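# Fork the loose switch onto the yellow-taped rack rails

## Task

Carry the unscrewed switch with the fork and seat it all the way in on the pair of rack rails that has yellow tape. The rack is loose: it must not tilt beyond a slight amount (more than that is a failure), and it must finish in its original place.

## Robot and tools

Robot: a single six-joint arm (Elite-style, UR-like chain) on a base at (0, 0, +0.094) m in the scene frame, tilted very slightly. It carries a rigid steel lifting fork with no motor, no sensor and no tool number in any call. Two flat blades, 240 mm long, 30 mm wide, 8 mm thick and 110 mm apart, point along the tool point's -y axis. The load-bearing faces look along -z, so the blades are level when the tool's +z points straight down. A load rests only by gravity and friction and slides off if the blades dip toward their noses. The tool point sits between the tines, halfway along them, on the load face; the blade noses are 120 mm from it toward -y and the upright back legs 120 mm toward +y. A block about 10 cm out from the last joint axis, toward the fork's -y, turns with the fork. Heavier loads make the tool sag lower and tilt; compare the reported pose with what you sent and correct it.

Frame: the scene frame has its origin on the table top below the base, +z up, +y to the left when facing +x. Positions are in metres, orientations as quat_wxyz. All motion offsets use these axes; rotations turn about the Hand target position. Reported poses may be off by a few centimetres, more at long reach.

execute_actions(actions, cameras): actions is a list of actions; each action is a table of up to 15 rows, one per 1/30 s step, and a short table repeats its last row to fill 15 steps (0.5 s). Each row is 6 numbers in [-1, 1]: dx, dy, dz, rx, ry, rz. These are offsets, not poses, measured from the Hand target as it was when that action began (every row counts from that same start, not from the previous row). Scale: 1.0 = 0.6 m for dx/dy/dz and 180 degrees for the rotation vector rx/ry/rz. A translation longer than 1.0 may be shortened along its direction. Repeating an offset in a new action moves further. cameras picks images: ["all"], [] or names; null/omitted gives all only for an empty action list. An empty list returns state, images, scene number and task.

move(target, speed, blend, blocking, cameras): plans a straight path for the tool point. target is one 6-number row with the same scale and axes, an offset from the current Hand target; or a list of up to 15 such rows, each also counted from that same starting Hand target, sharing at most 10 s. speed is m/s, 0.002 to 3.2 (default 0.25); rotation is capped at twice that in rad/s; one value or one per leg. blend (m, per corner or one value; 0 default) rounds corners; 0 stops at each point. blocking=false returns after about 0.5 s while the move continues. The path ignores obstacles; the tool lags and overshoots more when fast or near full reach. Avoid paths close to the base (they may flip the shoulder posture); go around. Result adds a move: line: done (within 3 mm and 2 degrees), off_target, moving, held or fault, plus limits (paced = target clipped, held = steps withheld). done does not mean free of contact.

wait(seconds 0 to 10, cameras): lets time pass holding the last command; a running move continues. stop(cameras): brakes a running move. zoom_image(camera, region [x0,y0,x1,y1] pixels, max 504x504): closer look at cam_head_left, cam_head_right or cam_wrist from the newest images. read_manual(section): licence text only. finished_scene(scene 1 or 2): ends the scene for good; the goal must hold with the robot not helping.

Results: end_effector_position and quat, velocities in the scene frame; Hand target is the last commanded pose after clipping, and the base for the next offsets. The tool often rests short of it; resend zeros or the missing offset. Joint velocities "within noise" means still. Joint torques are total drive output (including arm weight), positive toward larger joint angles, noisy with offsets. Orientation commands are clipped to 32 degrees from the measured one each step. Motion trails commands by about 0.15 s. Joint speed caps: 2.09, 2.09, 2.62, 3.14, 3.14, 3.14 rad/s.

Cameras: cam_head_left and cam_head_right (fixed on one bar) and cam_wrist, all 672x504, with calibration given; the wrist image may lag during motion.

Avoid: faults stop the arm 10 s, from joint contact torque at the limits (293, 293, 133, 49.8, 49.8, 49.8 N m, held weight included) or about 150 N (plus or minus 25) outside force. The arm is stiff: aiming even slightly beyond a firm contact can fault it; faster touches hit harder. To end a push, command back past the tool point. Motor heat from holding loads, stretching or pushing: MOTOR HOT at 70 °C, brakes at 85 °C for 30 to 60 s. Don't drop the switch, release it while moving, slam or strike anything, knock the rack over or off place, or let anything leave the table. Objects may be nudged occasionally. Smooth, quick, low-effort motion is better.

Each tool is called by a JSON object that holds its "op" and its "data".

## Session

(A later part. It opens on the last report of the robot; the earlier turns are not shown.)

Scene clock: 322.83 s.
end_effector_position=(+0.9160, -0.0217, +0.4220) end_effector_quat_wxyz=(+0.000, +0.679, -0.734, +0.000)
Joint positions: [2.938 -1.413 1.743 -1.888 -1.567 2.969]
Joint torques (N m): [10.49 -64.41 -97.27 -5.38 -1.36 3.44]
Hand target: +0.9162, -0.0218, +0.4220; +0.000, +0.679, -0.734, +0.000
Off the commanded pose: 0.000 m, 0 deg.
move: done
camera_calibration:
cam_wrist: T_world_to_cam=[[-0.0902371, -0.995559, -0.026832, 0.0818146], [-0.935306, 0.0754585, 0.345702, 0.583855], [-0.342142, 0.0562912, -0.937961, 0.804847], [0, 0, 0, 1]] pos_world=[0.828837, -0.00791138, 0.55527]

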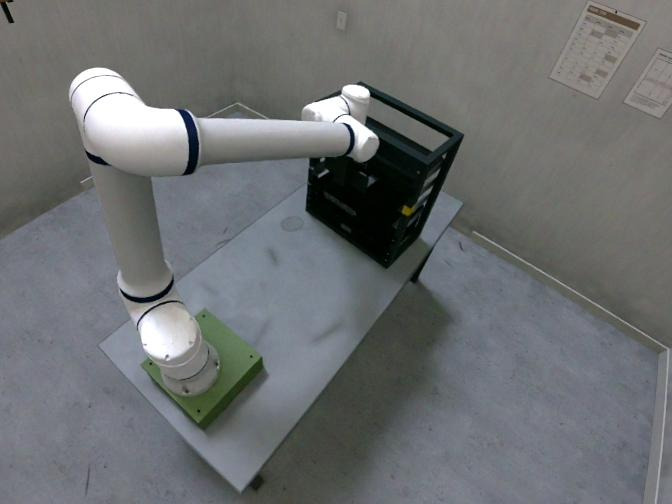

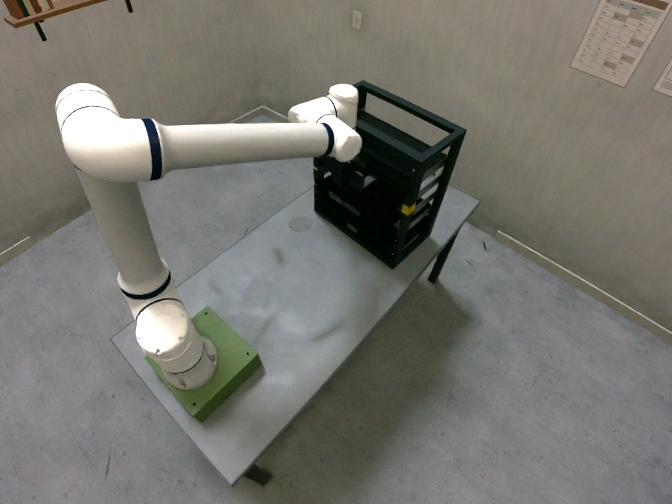

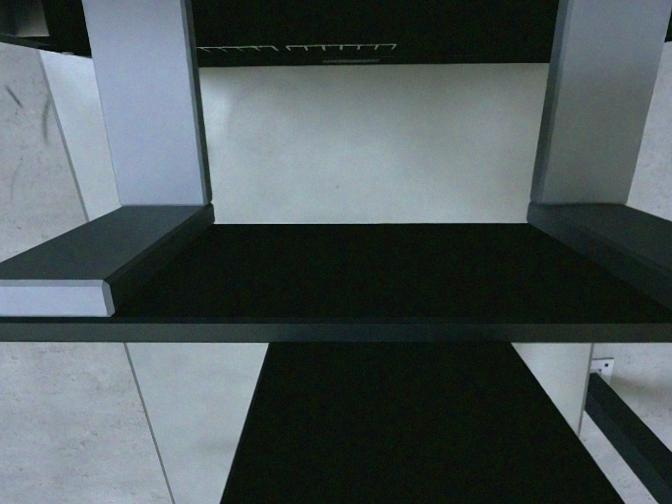

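{"op": "move", "data": {"target": [0, 0, 0.0083, 0, 0, 0], "speed": 0.03}}

{"op": "move", "data": {"target": [0, 0, 0.0217, 0, 0, 0], "speed": 0.02, "cameras": ["all"]}}

Scene clock: 354.33 s.
end_effector_position=(+0.9162, -0.0217, +0.4267) end_effector_quat_wxyz=(+0.000, +0.679, -0.734, +0.000)
Joint positions: [2.938 -1.415 1.737 -1.879 -1.567 2.969]
Joint torques (N m): [4.69 -91.5 -98.13 -5.54 -1.31 2.4]
Hand target: +0.9162, -0.0218, +0.4270; +0.000, +0.679, -0.734, +0.000
Off the commanded pose: 0.000 m, 0 deg.
move: done

Scene clock: 355.30 s.
end_effector_position=(+0.9161, -0.0217, +0.4396) end_effector_quat_wxyz=(+0.000, +0.679, -0.734, +0.000)
Joint positions: [2.938 -1.421 1.72 -1.856 -1.567 2.969]
Joint torques (N m): [-13.81 -108.7 -120.7 -10.42 -1.43 -1.39]
Hand target: +0.9162, -0.0218, +0.4400; +0.000, +0.679, -0.734, +0.000
Off the commanded pose: 0.000 m, 0 deg.
move: done
camera_calibration:
cam_wrist: T_world_to_cam=[[-0.0901861, -0.995561, -0.0269301, 0.0824183], [-0.935202, 0.0753588, 0.346003, 0.577692], [-0.342438, 0.0563898, -0.937847, 0.821599], [0, 0, 0, 1]] pos_world=[0.829038, -0.00781149, 0.57287]

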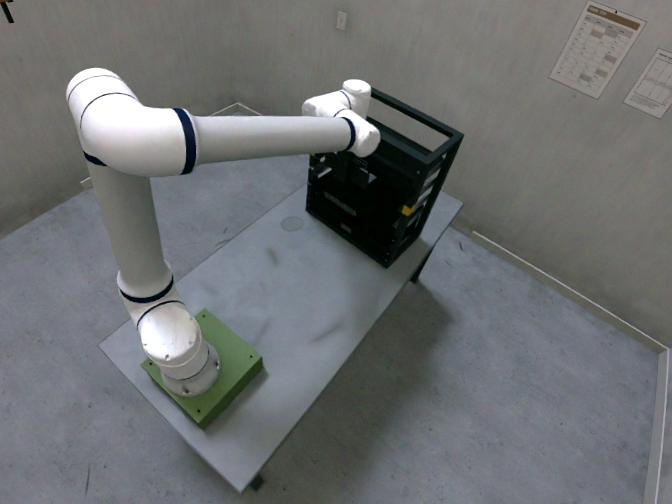

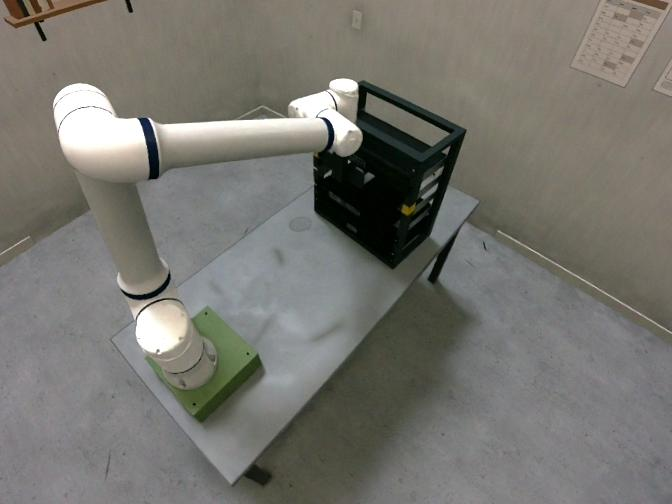

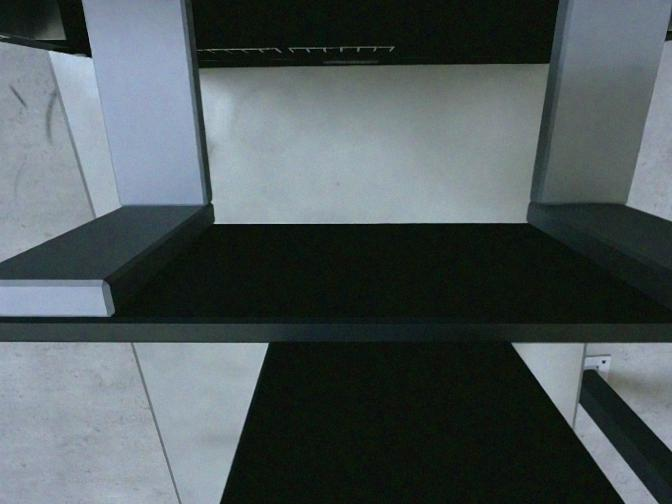

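{"op": "move", "data": {"target": [0, 0, 0.0133, 0, 0, 0], "speed": 0.02, "cameras": ["cam_head_left", "cam_head_right"]}}

{"op": "zoom_image", "data": {"camera": "cam_head_right", "region": [300, 110, 400, 210]}}

{"op": "zoom_image", "data": {"camera": "cam_head_right", "region": [380, 130, 460, 210]}}

Scene clock: 360.43 s.
end_effector_position=(+0.9162, -0.0218, +0.4478) end_effector_quat_wxyz=(+0.000, +0.679, -0.734, +0.000)
Joint positions: [2.938 -1.425 1.71 -1.842 -1.567 2.969]
Joint torques (N m): [-18.29 -125.72 -142 -17.96 2.24 -1.75]
Hand target: +0.9162, -0.0218, +0.4480; +0.000, +0.679, -0.734, +0.000
Off the commanded pose: 0.000 m, 0 deg.
move: done
Images, in order (width x height): cam_head_left 672x504, cam_head_right 672x504.

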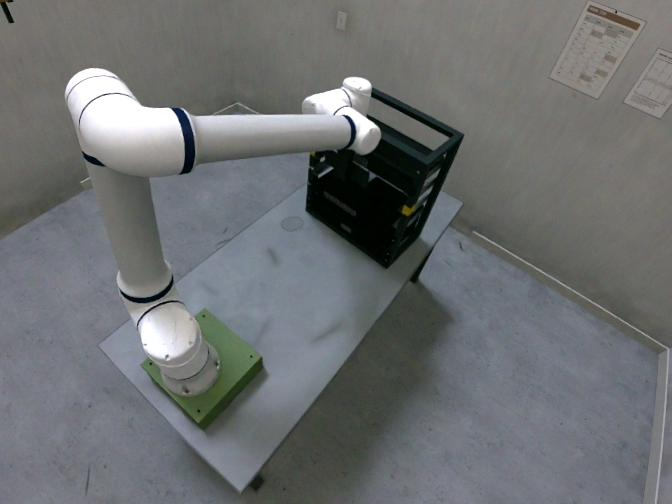

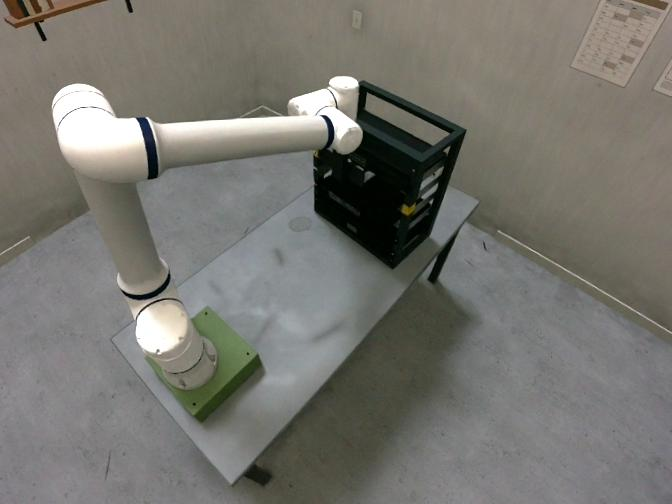

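Scaled by 5.040.

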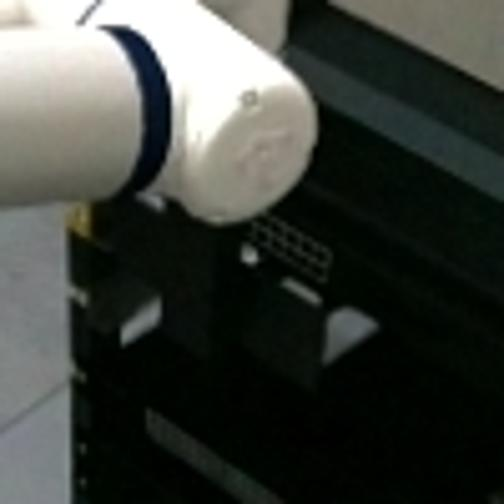

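Scaled by 6.300.

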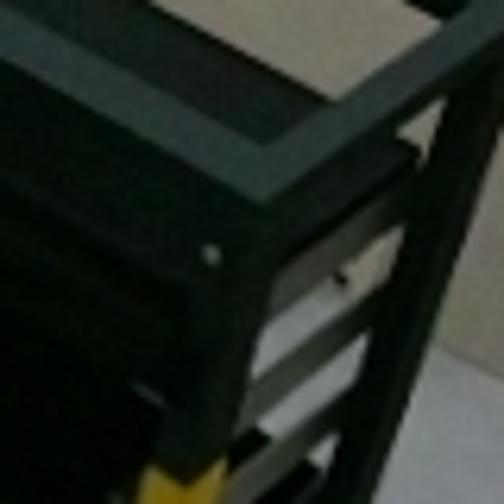

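{"op": "move", "data": {"target": [-0.0997, 0.0073, 0, 0, 0, 0], "speed": 0.06, "cameras": ["all"]}}

{"op": "zoom_image", "data": {"camera": "cam_head_right", "region": [280, 110, 400, 230]}}

{"op": "zoom_image", "data": {"camera": "cam_head_left", "region": [300, 110, 420, 230]}}

Scene clock: 368.60 s.
end_effector_position=(+0.8566, -0.0174, +0.4480) end_effector_quat_wxyz=(+0.000, +0.679, -0.734, +0.000)
Joint positions: [2.923 -1.523 1.817 -1.851 -1.567 2.954]
Joint torques (N m): [-22.46 -116.52 -118.11 -23.51 0.58 -1.99]
Hand target: +0.8564, -0.0174, +0.4480; +0.000, +0.679, -0.734, +0.000
Off the commanded pose: 0.000 m, 0 deg.
move: done
camera_calibration:
cam_wrist: T_world_to_cam=[[-0.0902368, -0.995559, -0.026823, 0.0815272], [-0.935273, 0.075456, 0.34579, 0.518902], [-0.34223, 0.0562898, -0.937929, 0.808712], [0, 0, 0, 1]] pos_world=[0.769437, -0.00351138, 0.58127]

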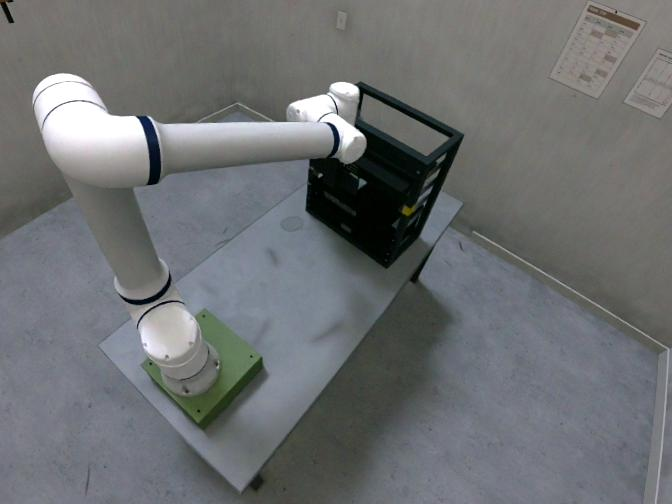

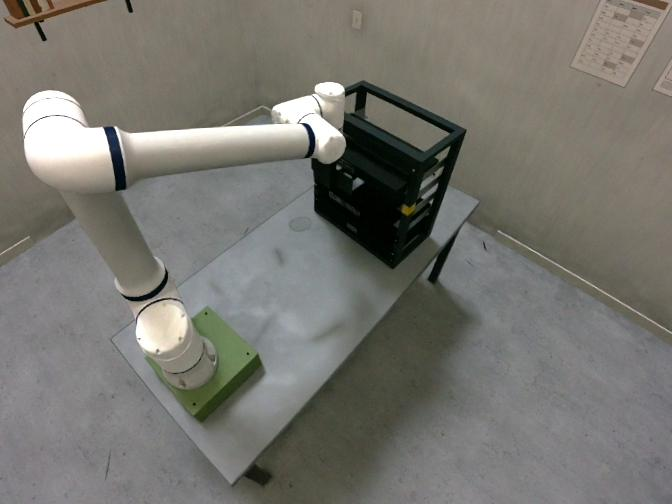

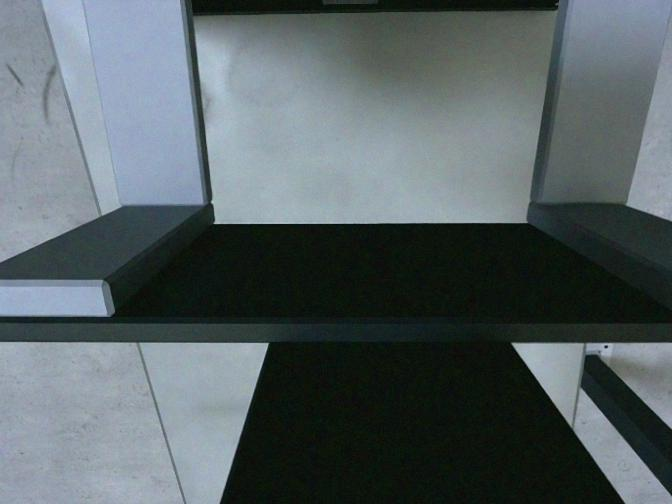

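Scaled by 4.200.

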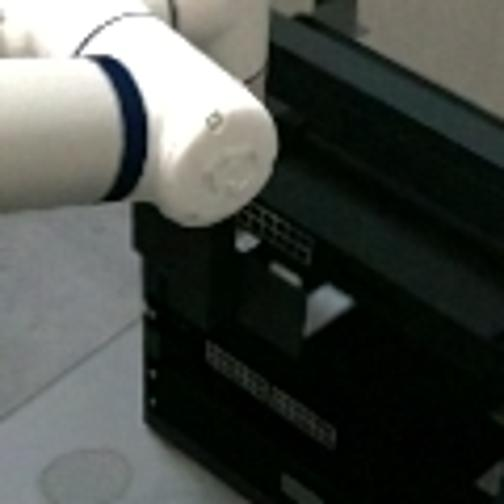

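Scaled by 4.200.

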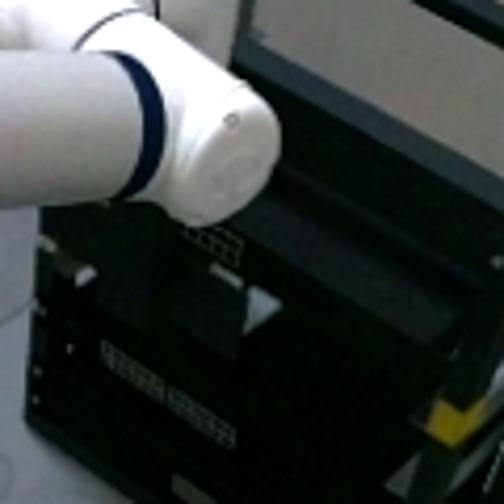

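{"op": "zoom_image", "data": {"camera": "cam_head_right", "region": [385, 130, 465, 230]}}

{"op": "zoom_image", "data": {"camera": "cam_head_left", "region": [385, 130, 465, 230]}}

Scaled by 5.040.

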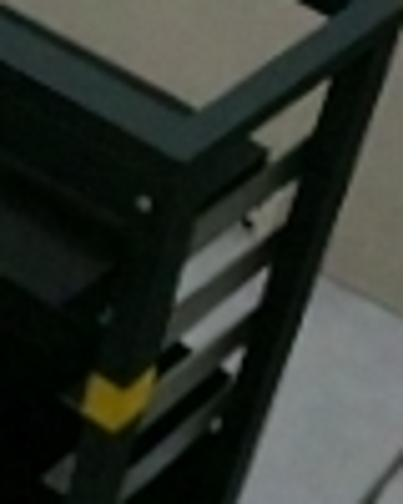

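Scaled by 5.040.

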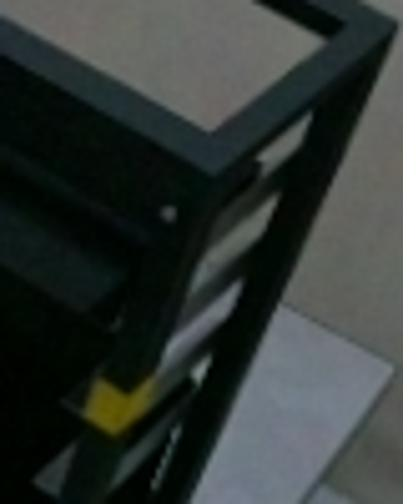

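{"op": "move", "data": {"target": [[0, 0, -0.0433, 0, 0, 0], [0.0997, -0.0073, -0.0433, 0, 0, 0]], "speed": [0.03, 0.1], "cameras": ["all"]}}

{"op": "zoom_image", "data": {"camera": "cam_wrist", "region": [60, 0, 612, 250]}}

{"op": "zoom_image", "data": {"camera": "cam_head_right", "region": [290, 100, 450, 260]}}

Scene clock: 389.97 s.
end_effector_position=(+0.9160, -0.0217, +0.4220) end_effector_quat_wxyz=(+0.000, +0.679, -0.734, +0.000)
Joint positions: [2.938 -1.413 1.743 -1.888 -1.567 2.969]
Joint torques (N m): [10.69 -62.77 -98.74 -5.47 0.46 3.26]
Hand target: +0.9162, -0.0218, +0.4220; +0.000, +0.679, -0.734, +0.000
Off the commanded pose: 0.000 m, 0 deg.
move: done
camera_calibration:
cam_wrist: T_world_to_cam=[[-0.0902371, -0.995559, -0.026832, 0.0818146], [-0.935306, 0.0754585, 0.345702, 0.583855], [-0.342142, 0.0562912, -0.937961, 0.804847], [0, 0, 0, 1]] pos_world=[0.828837, -0.00791138, 0.55527]

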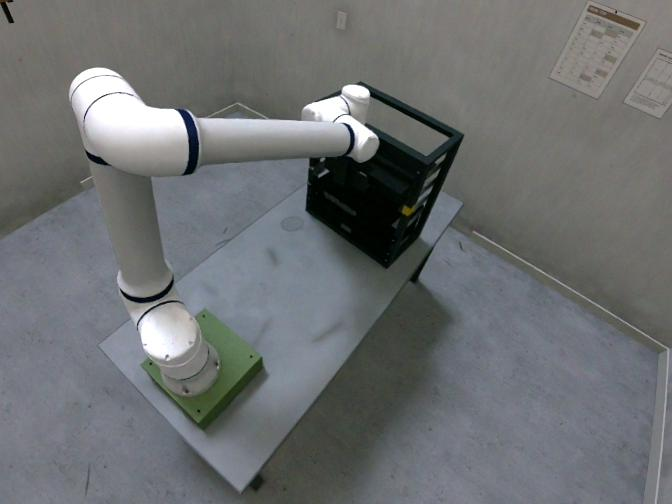

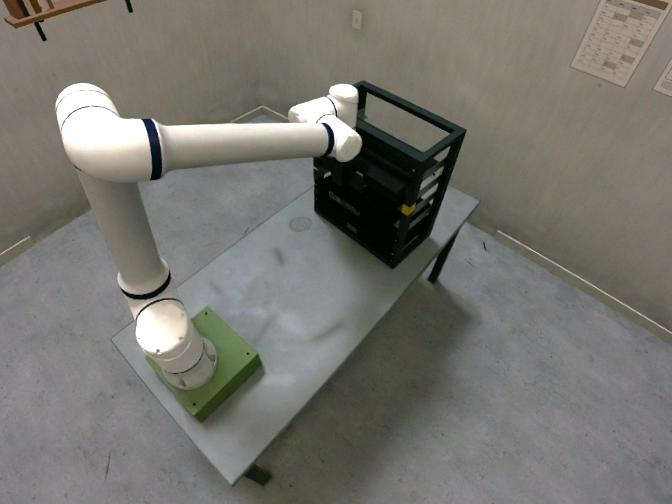

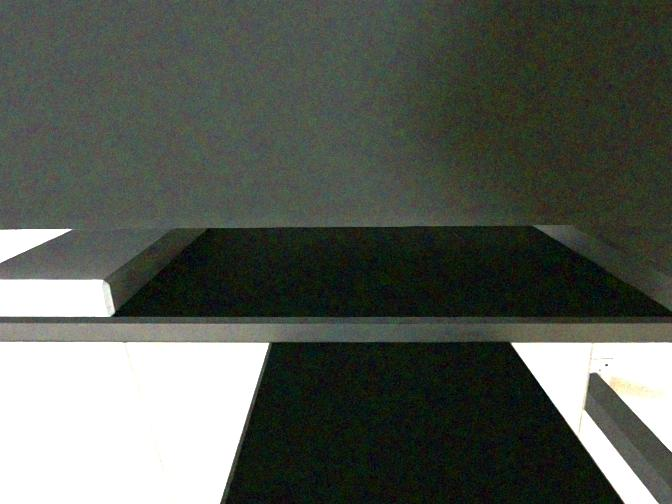

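Region (60, 0, 612, 250) is 552x250 pixels. A region can be at most 504 by 504 pixels.

Scaled by 3.150.

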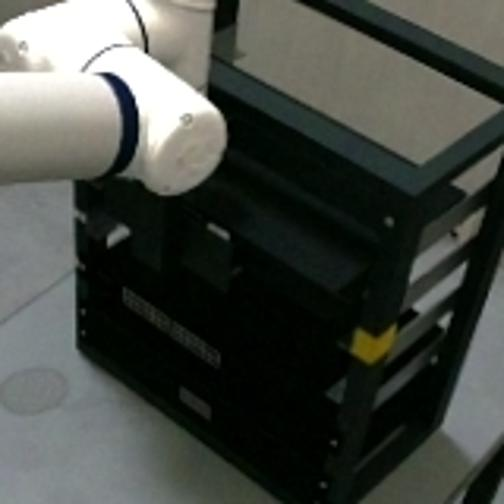

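{"op": "zoom_image", "data": {"camera": "cam_wrist", "region": [0, 200, 100, 260]}}

{"op": "zoom_image", "data": {"camera": "cam_wrist", "region": [500, 200, 600, 260]}}

{"op": "zoom_image", "data": {"camera": "cam_wrist", "region": [200, 200, 300, 260]}}

Scaled by 5.040.

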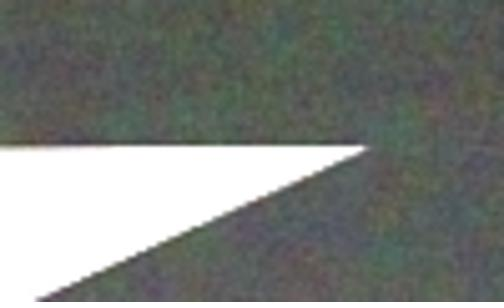

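Scaled by 5.040.

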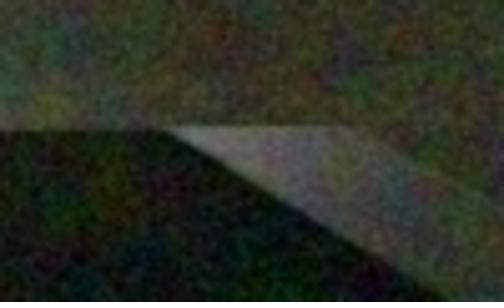

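Scaled by 5.040.

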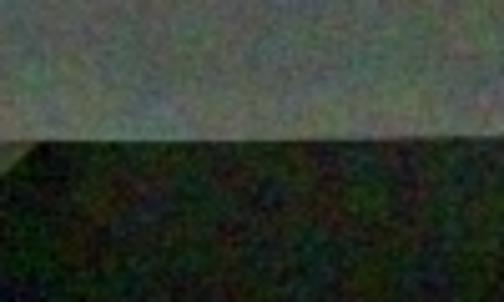

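{"op": "move", "data": {"target": [0, 0, 0.0433, 0, 0, 0], "speed": 0.025, "cameras": ["cam_wrist"]}}

Scene clock: 400.00 s.
end_effector_position=(+0.9162, -0.0217, +0.4477) end_effector_quat_wxyz=(+0.000, +0.679, -0.734, +0.000)
Joint positions: [2.938 -1.425 1.71 -1.842 -1.567 2.969]
Joint torques (N m): [-17.93 -125.07 -139.34 -15.77 -0.38 -2.19]
Hand target: +0.9162, -0.0218, +0.4480; +0.000, +0.679, -0.734, +0.000
Off the commanded pose: 0.000 m, 0 deg.
move: done
camera_calibration:
cam_wrist: T_world_to_cam=[[-0.0902368, -0.995559, -0.026823, 0.0825168], [-0.935273, 0.075456, 0.34579, 0.57508], [-0.34223, 0.0562898, -0.937929, 0.829076], [0, 0, 0, 1]] pos_world=[0.829037, -0.00791138, 0.58097]
Images, in order (width x height): cam_wrist 672x504.

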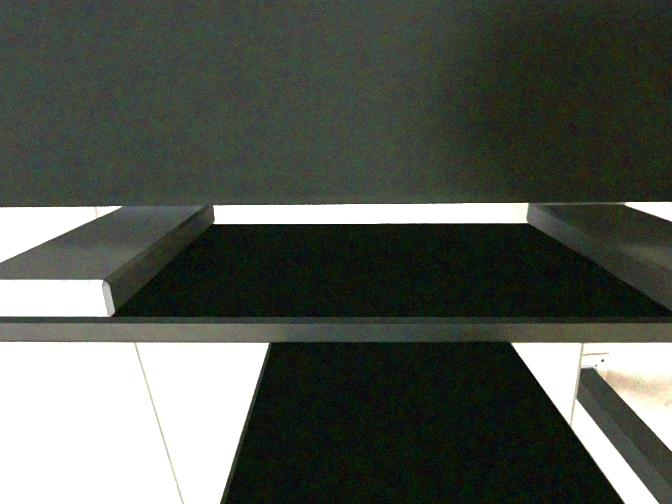

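{"op": "move", "data": {"target": [-0.4654, 0.0338, 0, 0, 0, 0], "speed": 0.12, "cameras": ["all"]}}

{"op": "zoom_image", "data": {"camera": "cam_head_right", "region": [240, 90, 460, 280]}}

{"op": "zoom_image", "data": {"camera": "cam_head_left", "region": [240, 90, 460, 280]}}

Scene clock: 407.90 s.
end_effector_position=(+0.6371, -0.0015, +0.4480) end_effector_quat_wxyz=(+0.000, +0.679, -0.734, +0.000)
Joint positions: [2.834 -1.921 2.143 -1.779 -1.569 2.865]
Joint torques (N m): [-21.79 -65.08 -116.53 -16.07 2.96 -2.3]
Hand target: +0.6370, -0.0015, +0.4480; +0.000, +0.679, -0.734, +0.000
Off the commanded pose: 0.000 m, 0 deg.
move: done
camera_calibration:
cam_wrist: T_world_to_cam=[[-0.0902368, -0.995559, -0.026823, 0.077547], [-0.935273, 0.075456, 0.34579, 0.312444], [-0.34223, 0.0562898, -0.937929, 0.732604], [0, 0, 0, 1]] pos_world=[0.549937, 0.0123886, 0.58117]

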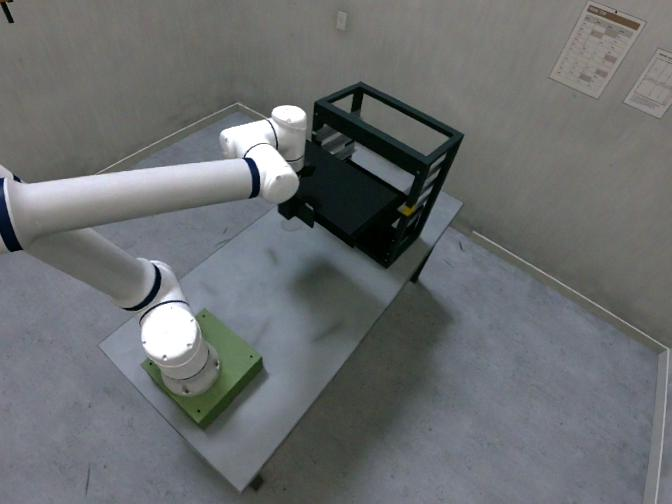

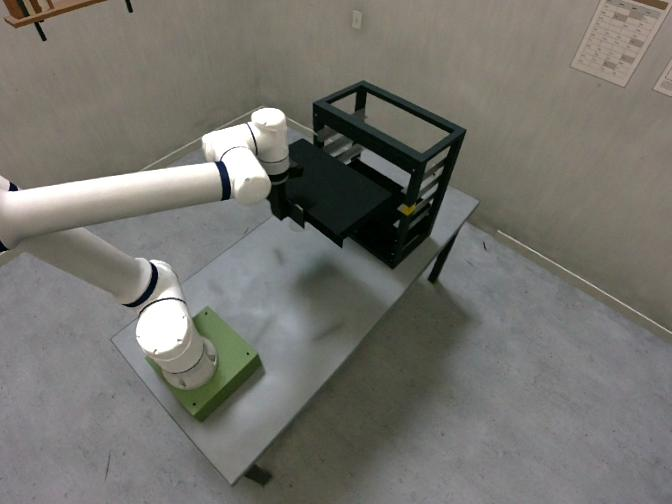

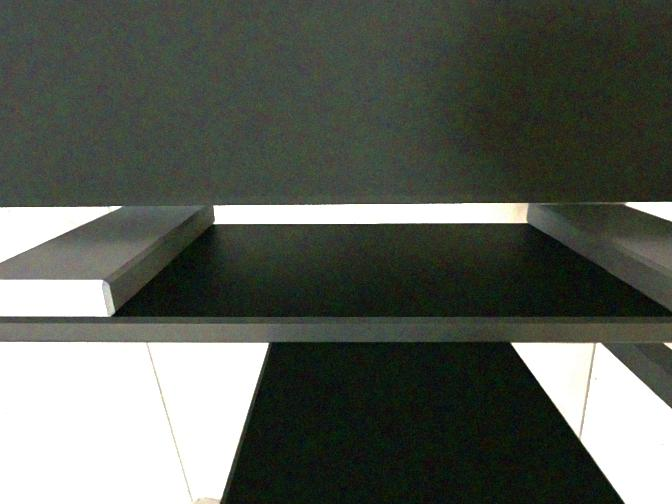

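Scaled by 2.291.

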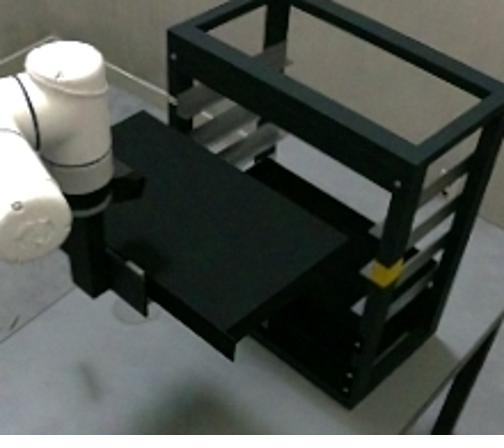

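Scaled by 2.291.

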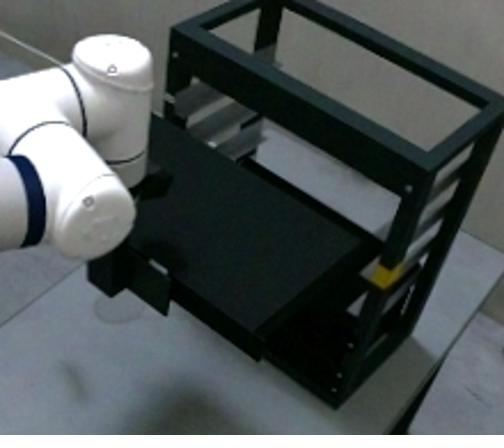

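{"op": "move", "data": {"target": [0, 0, -0.1482, 0, 0, 0], "speed": 0.12, "cameras": ["cam_head_left", "cam_head_right"]}}

{"op": "zoom_image", "data": {"camera": "cam_head_right", "region": [240, 90, 460, 280]}}

{"op": "zoom_image", "data": {"camera": "cam_head_right", "region": [360, 170, 440, 250]}}

Scene clock: 426.37 s.
end_effector_position=(+0.6370, -0.0015, +0.3592) end_effector_quat_wxyz=(+0.000, +0.679, -0.734, +0.000)
Joint positions: [2.834 -1.868 2.273 -1.962 -1.569 2.865]
Joint torques (N m): [9.84 -36.6 -110.68 -21.06 2.11 3.49]
Hand target: +0.6370, -0.0015, +0.3590; +0.000, +0.679, -0.734, +0.000
Off the commanded pose: 0.000 m, 0 deg.
move: done
Images, in order (width x height): cam_head_left 672x504, cam_head_right 672x504.

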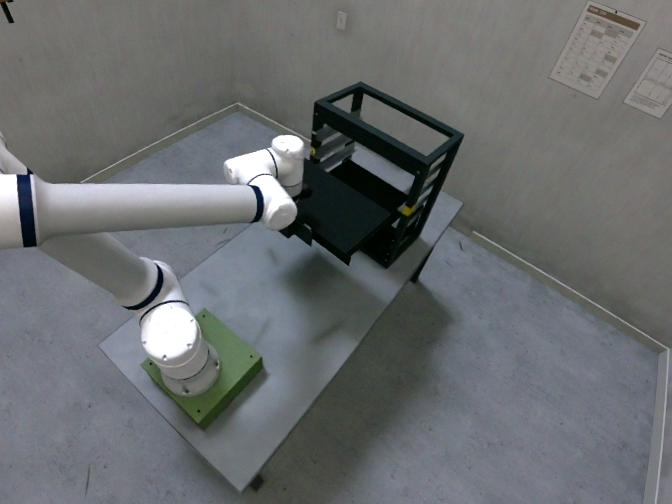

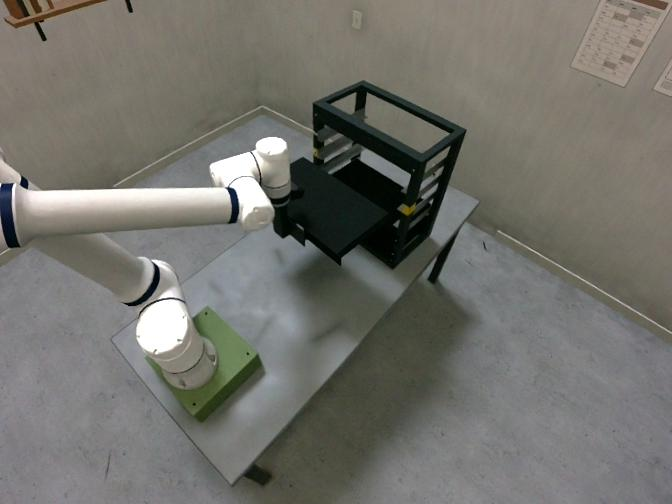

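Scaled by 2.291.

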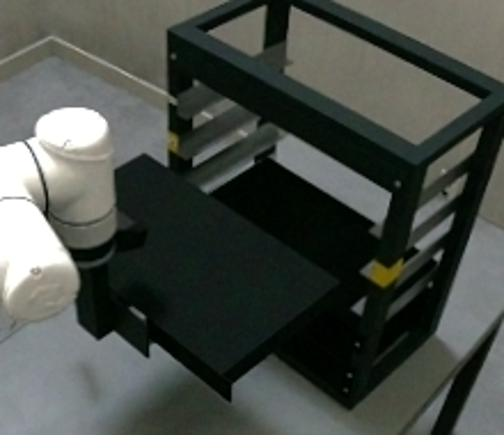

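Scaled by 6.300.

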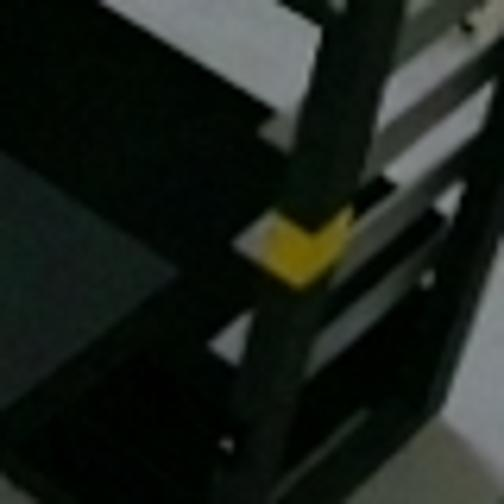

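{"op": "move", "data": {"target": [0.1662, -0.0121, 0, 0, 0, 0], "speed": 0.12, "cameras": ["cam_head_left", "cam_head_right"]}}

{"op": "zoom_image", "data": {"camera": "cam_head_right", "region": [270, 90, 460, 280]}}

{"op": "zoom_image", "data": {"camera": "cam_head_right", "region": [360, 170, 440, 250]}}

{"op": "zoom_image", "data": {"camera": "cam_head_left", "region": [270, 90, 460, 280]}}

Scene clock: 431.73 s.
end_effector_position=(+0.7365, -0.0087, +0.3590) end_effector_quat_wxyz=(+0.000, +0.679, -0.734, +0.000)
Joint positions: [2.883 -1.674 2.128 -2.01 -1.568 2.914]
Joint torques (N m): [9.13 -59.69 -132.97 -21.12 0.24 3]
Hand target: +0.7367, -0.0087, +0.3590; +0.000, +0.679, -0.734, +0.000
Off the commanded pose: 0.000 m, 0 deg.
move: done
Images, in order (width x height): cam_head_left 672x504, cam_head_right 672x504.

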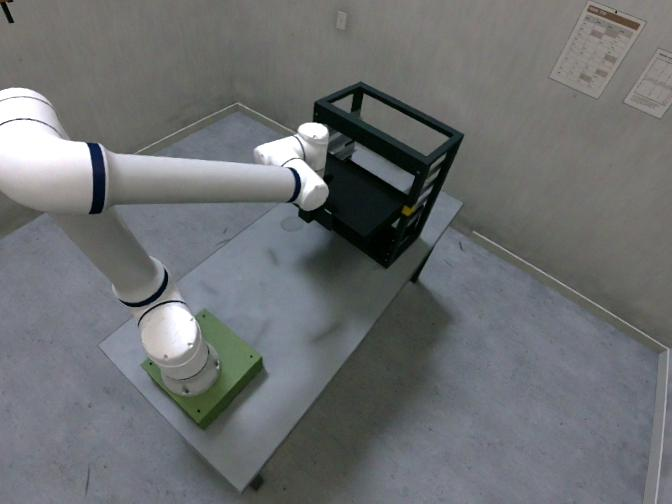

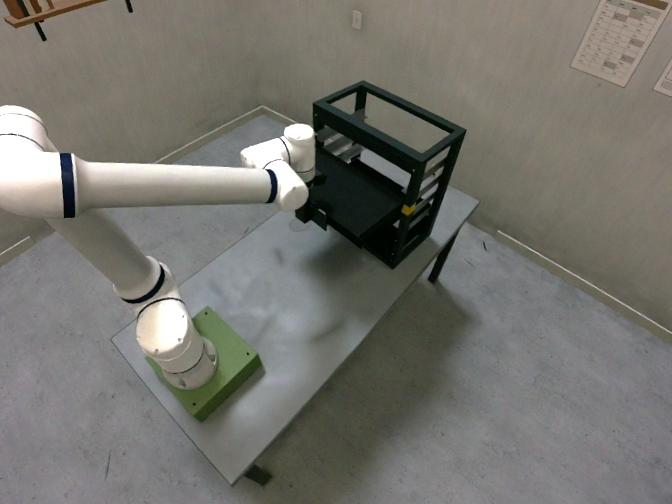

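Scaled by 2.653.

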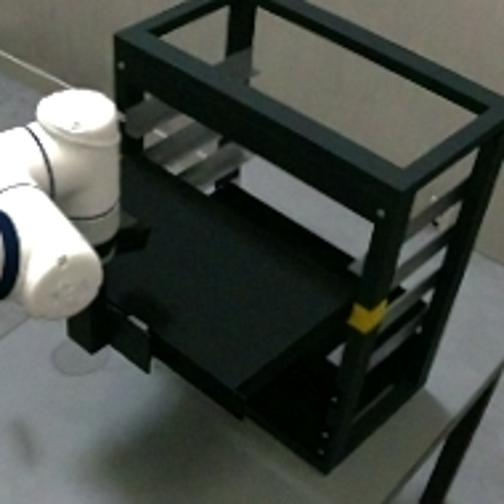

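Scaled by 6.300.

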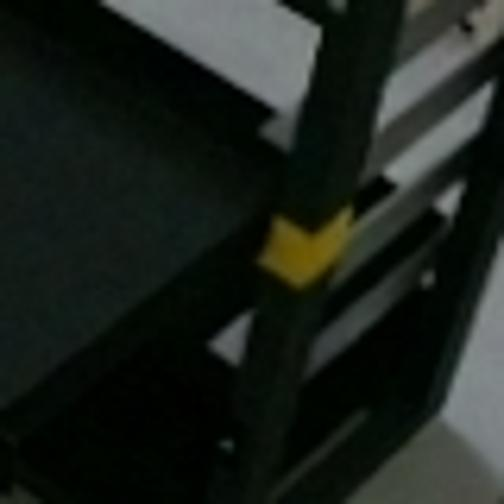

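Scaled by 2.653.

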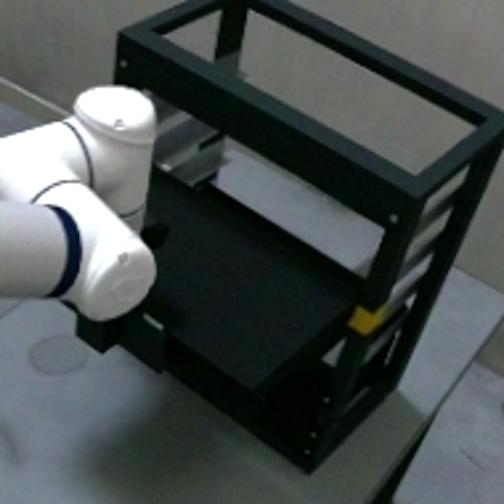

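{"op": "move", "data": {"target": [0.2992, -0.0218, 0, 0, 0, 0], "speed": 0.12, "cameras": ["cam_head_right", "cam_wrist"]}}

{"op": "zoom_image", "data": {"camera": "cam_head_right", "region": [270, 90, 460, 280]}}

Scene clock: 436.33 s.
end_effector_position=(+0.9160, -0.0218, +0.3590) end_effector_quat_wxyz=(+0.000, +0.679, -0.734, +0.000)
Joint positions: [2.939 -1.375 1.816 -1.999 -1.567 2.969]
Joint torques (N m): [9.86 -99.7 -133.88 -16.22 -0.01 3.35]
Hand target: +0.9162, -0.0218, +0.3590; +0.000, +0.679, -0.734, +0.000
Off the commanded pose: 0.000 m, 0 deg.
move: done
camera_calibration:
cam_wrist: T_world_to_cam=[[-0.0902371, -0.995559, -0.026832, 0.0801242], [-0.935306, 0.0754585, 0.345702, 0.605634], [-0.342142, 0.0562912, -0.937961, 0.745755], [0, 0, 0, 1]] pos_world=[0.828837, -0.00791138, 0.49227]
Images, in order (width x height): cam_head_right 672x504, cam_wrist 672x504.

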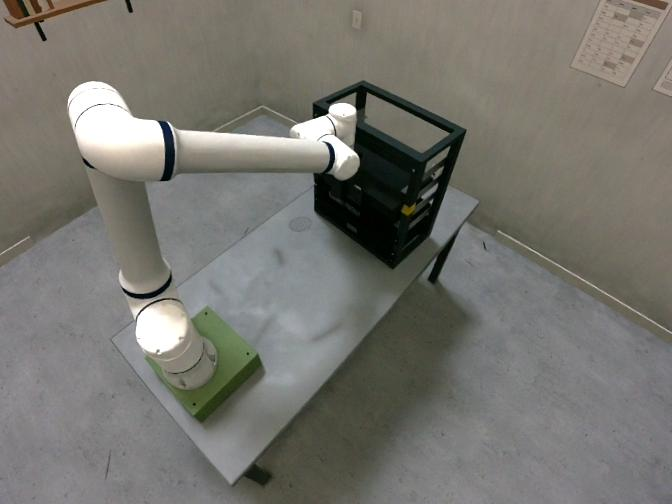

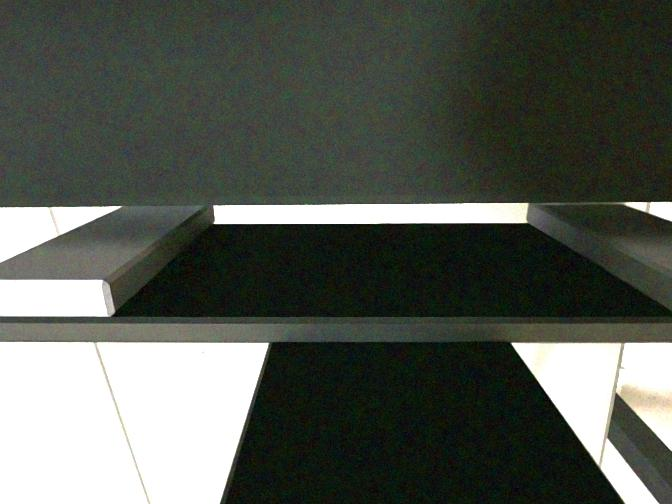

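Scaled by 2.653.

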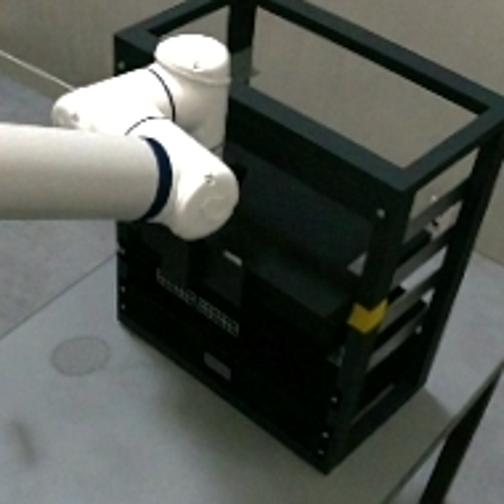

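{"op": "move", "data": {"target": [0, 0, -0.0417, 0, 0, 0], "speed": 0.025, "cameras": ["cam_head_right", "cam_wrist"]}}

{"op": "zoom_image", "data": {"camera": "cam_head_right", "region": [290, 100, 450, 260]}}

Scene clock: 440.47 s.
end_effector_position=(+0.9162, -0.0218, +0.3342) end_effector_quat_wxyz=(+0.000, +0.679, -0.734, +0.000)
Joint positions: [2.939 -1.356 1.842 -2.043 -1.567 2.97]
Joint torques (N m): [8.03 -65.98 -69.52 -10.21 -0.51 3.34]
Hand target: +0.9162, -0.0218, +0.3340; +0.000, +0.679, -0.734, +0.000
Off the commanded pose: 0.000 m, 0 deg.
move: done
camera_calibration:
cam_wrist: T_world_to_cam=[[-0.0902355, -0.995559, -0.0268235, 0.0794715], [-0.935273, 0.0754546, 0.34579, 0.614327], [-0.34223, 0.0562898, -0.937929, 0.722621], [0, 0, 0, 1]] pos_world=[0.829037, -0.00791138, 0.46747]
Images, in order (width x height): cam_head_right 672x504, cam_wrist 672x504.

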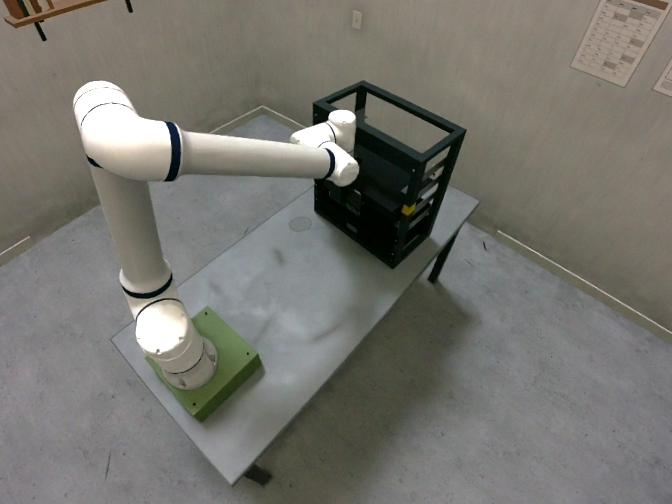

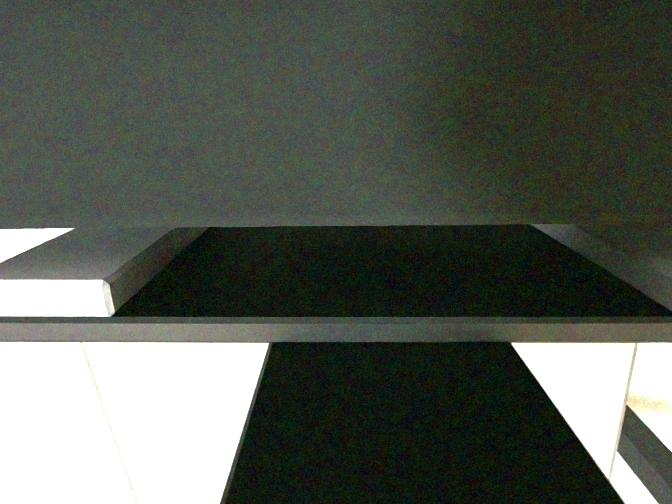

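Scaled by 3.150.

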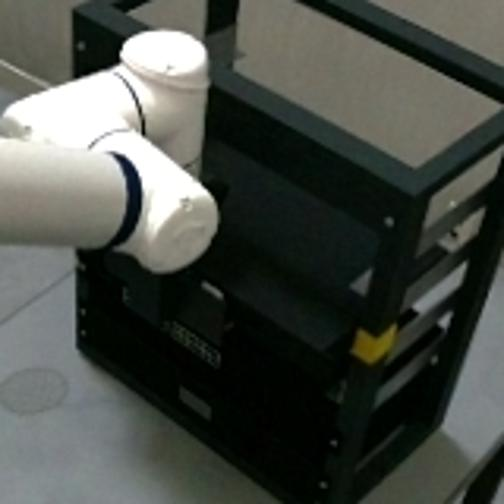

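{"op": "move", "data": {"target": [[0, 0, -0.0133, 0, 0, 0], [0.0166, -0.0012, -0.0133, 0, 0, 0], [0.0997, -0.0073, -0.0133, 0, 0, 0]], "speed": [0.04, 0.03, 0.03], "blend": [0.003, 0.001, 0], "cameras": ["cam_head_right", "cam_wrist"]}}

{"op": "zoom_image", "data": {"camera": "cam_head_right", "region": [290, 100, 450, 260]}}

Scene clock: 448.77 s.
end_effector_position=(+0.9758, -0.0262, +0.3261) end_effector_quat_wxyz=(+0.000, +0.679, -0.734, +0.000)
Joint positions: [2.952 -1.259 1.732 -2.03 -1.567 2.983]
Joint torques (N m): [10.4 -62.75 -115.06 -11.69 2.1 3.36]
Hand target: +0.9760, -0.0262, +0.3260; +0.000, +0.679, -0.734, +0.000
Off the commanded pose: 0.000 m, 0 deg.
move: done
camera_calibration:
cam_wrist: T_world_to_cam=[[-0.0902368, -0.995559, -0.026823, 0.0802528], [-0.935273, 0.075456, 0.34579, 0.673202], [-0.34223, 0.0562898, -0.937929, 0.735668], [0, 0, 0, 1]] pos_world=[0.888637, -0.0123114, 0.45937]
Images, in order (width x height): cam_head_right 672x504, cam_wrist 672x504.

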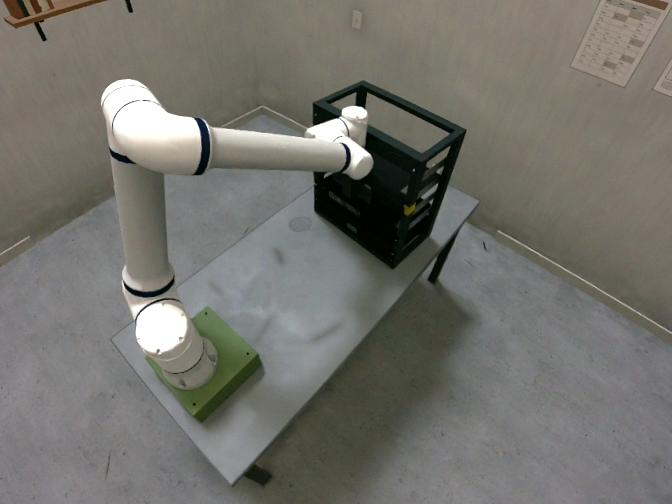

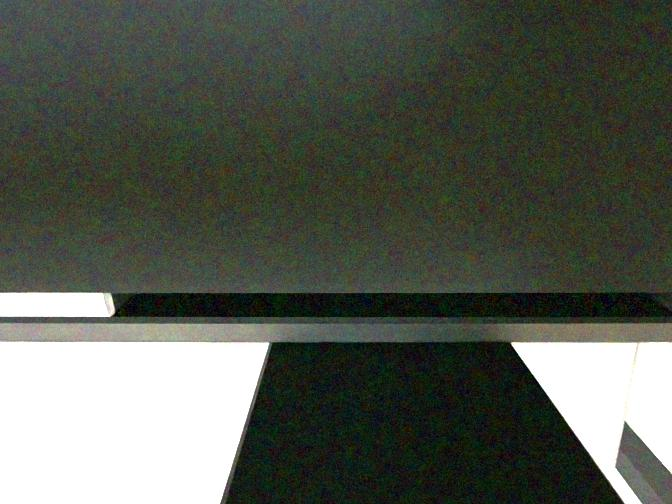

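Scaled by 3.150.

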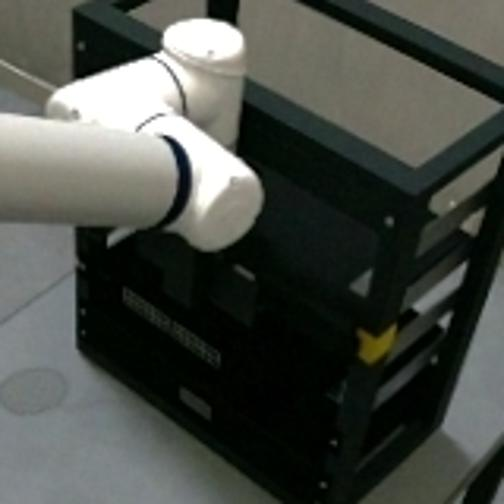

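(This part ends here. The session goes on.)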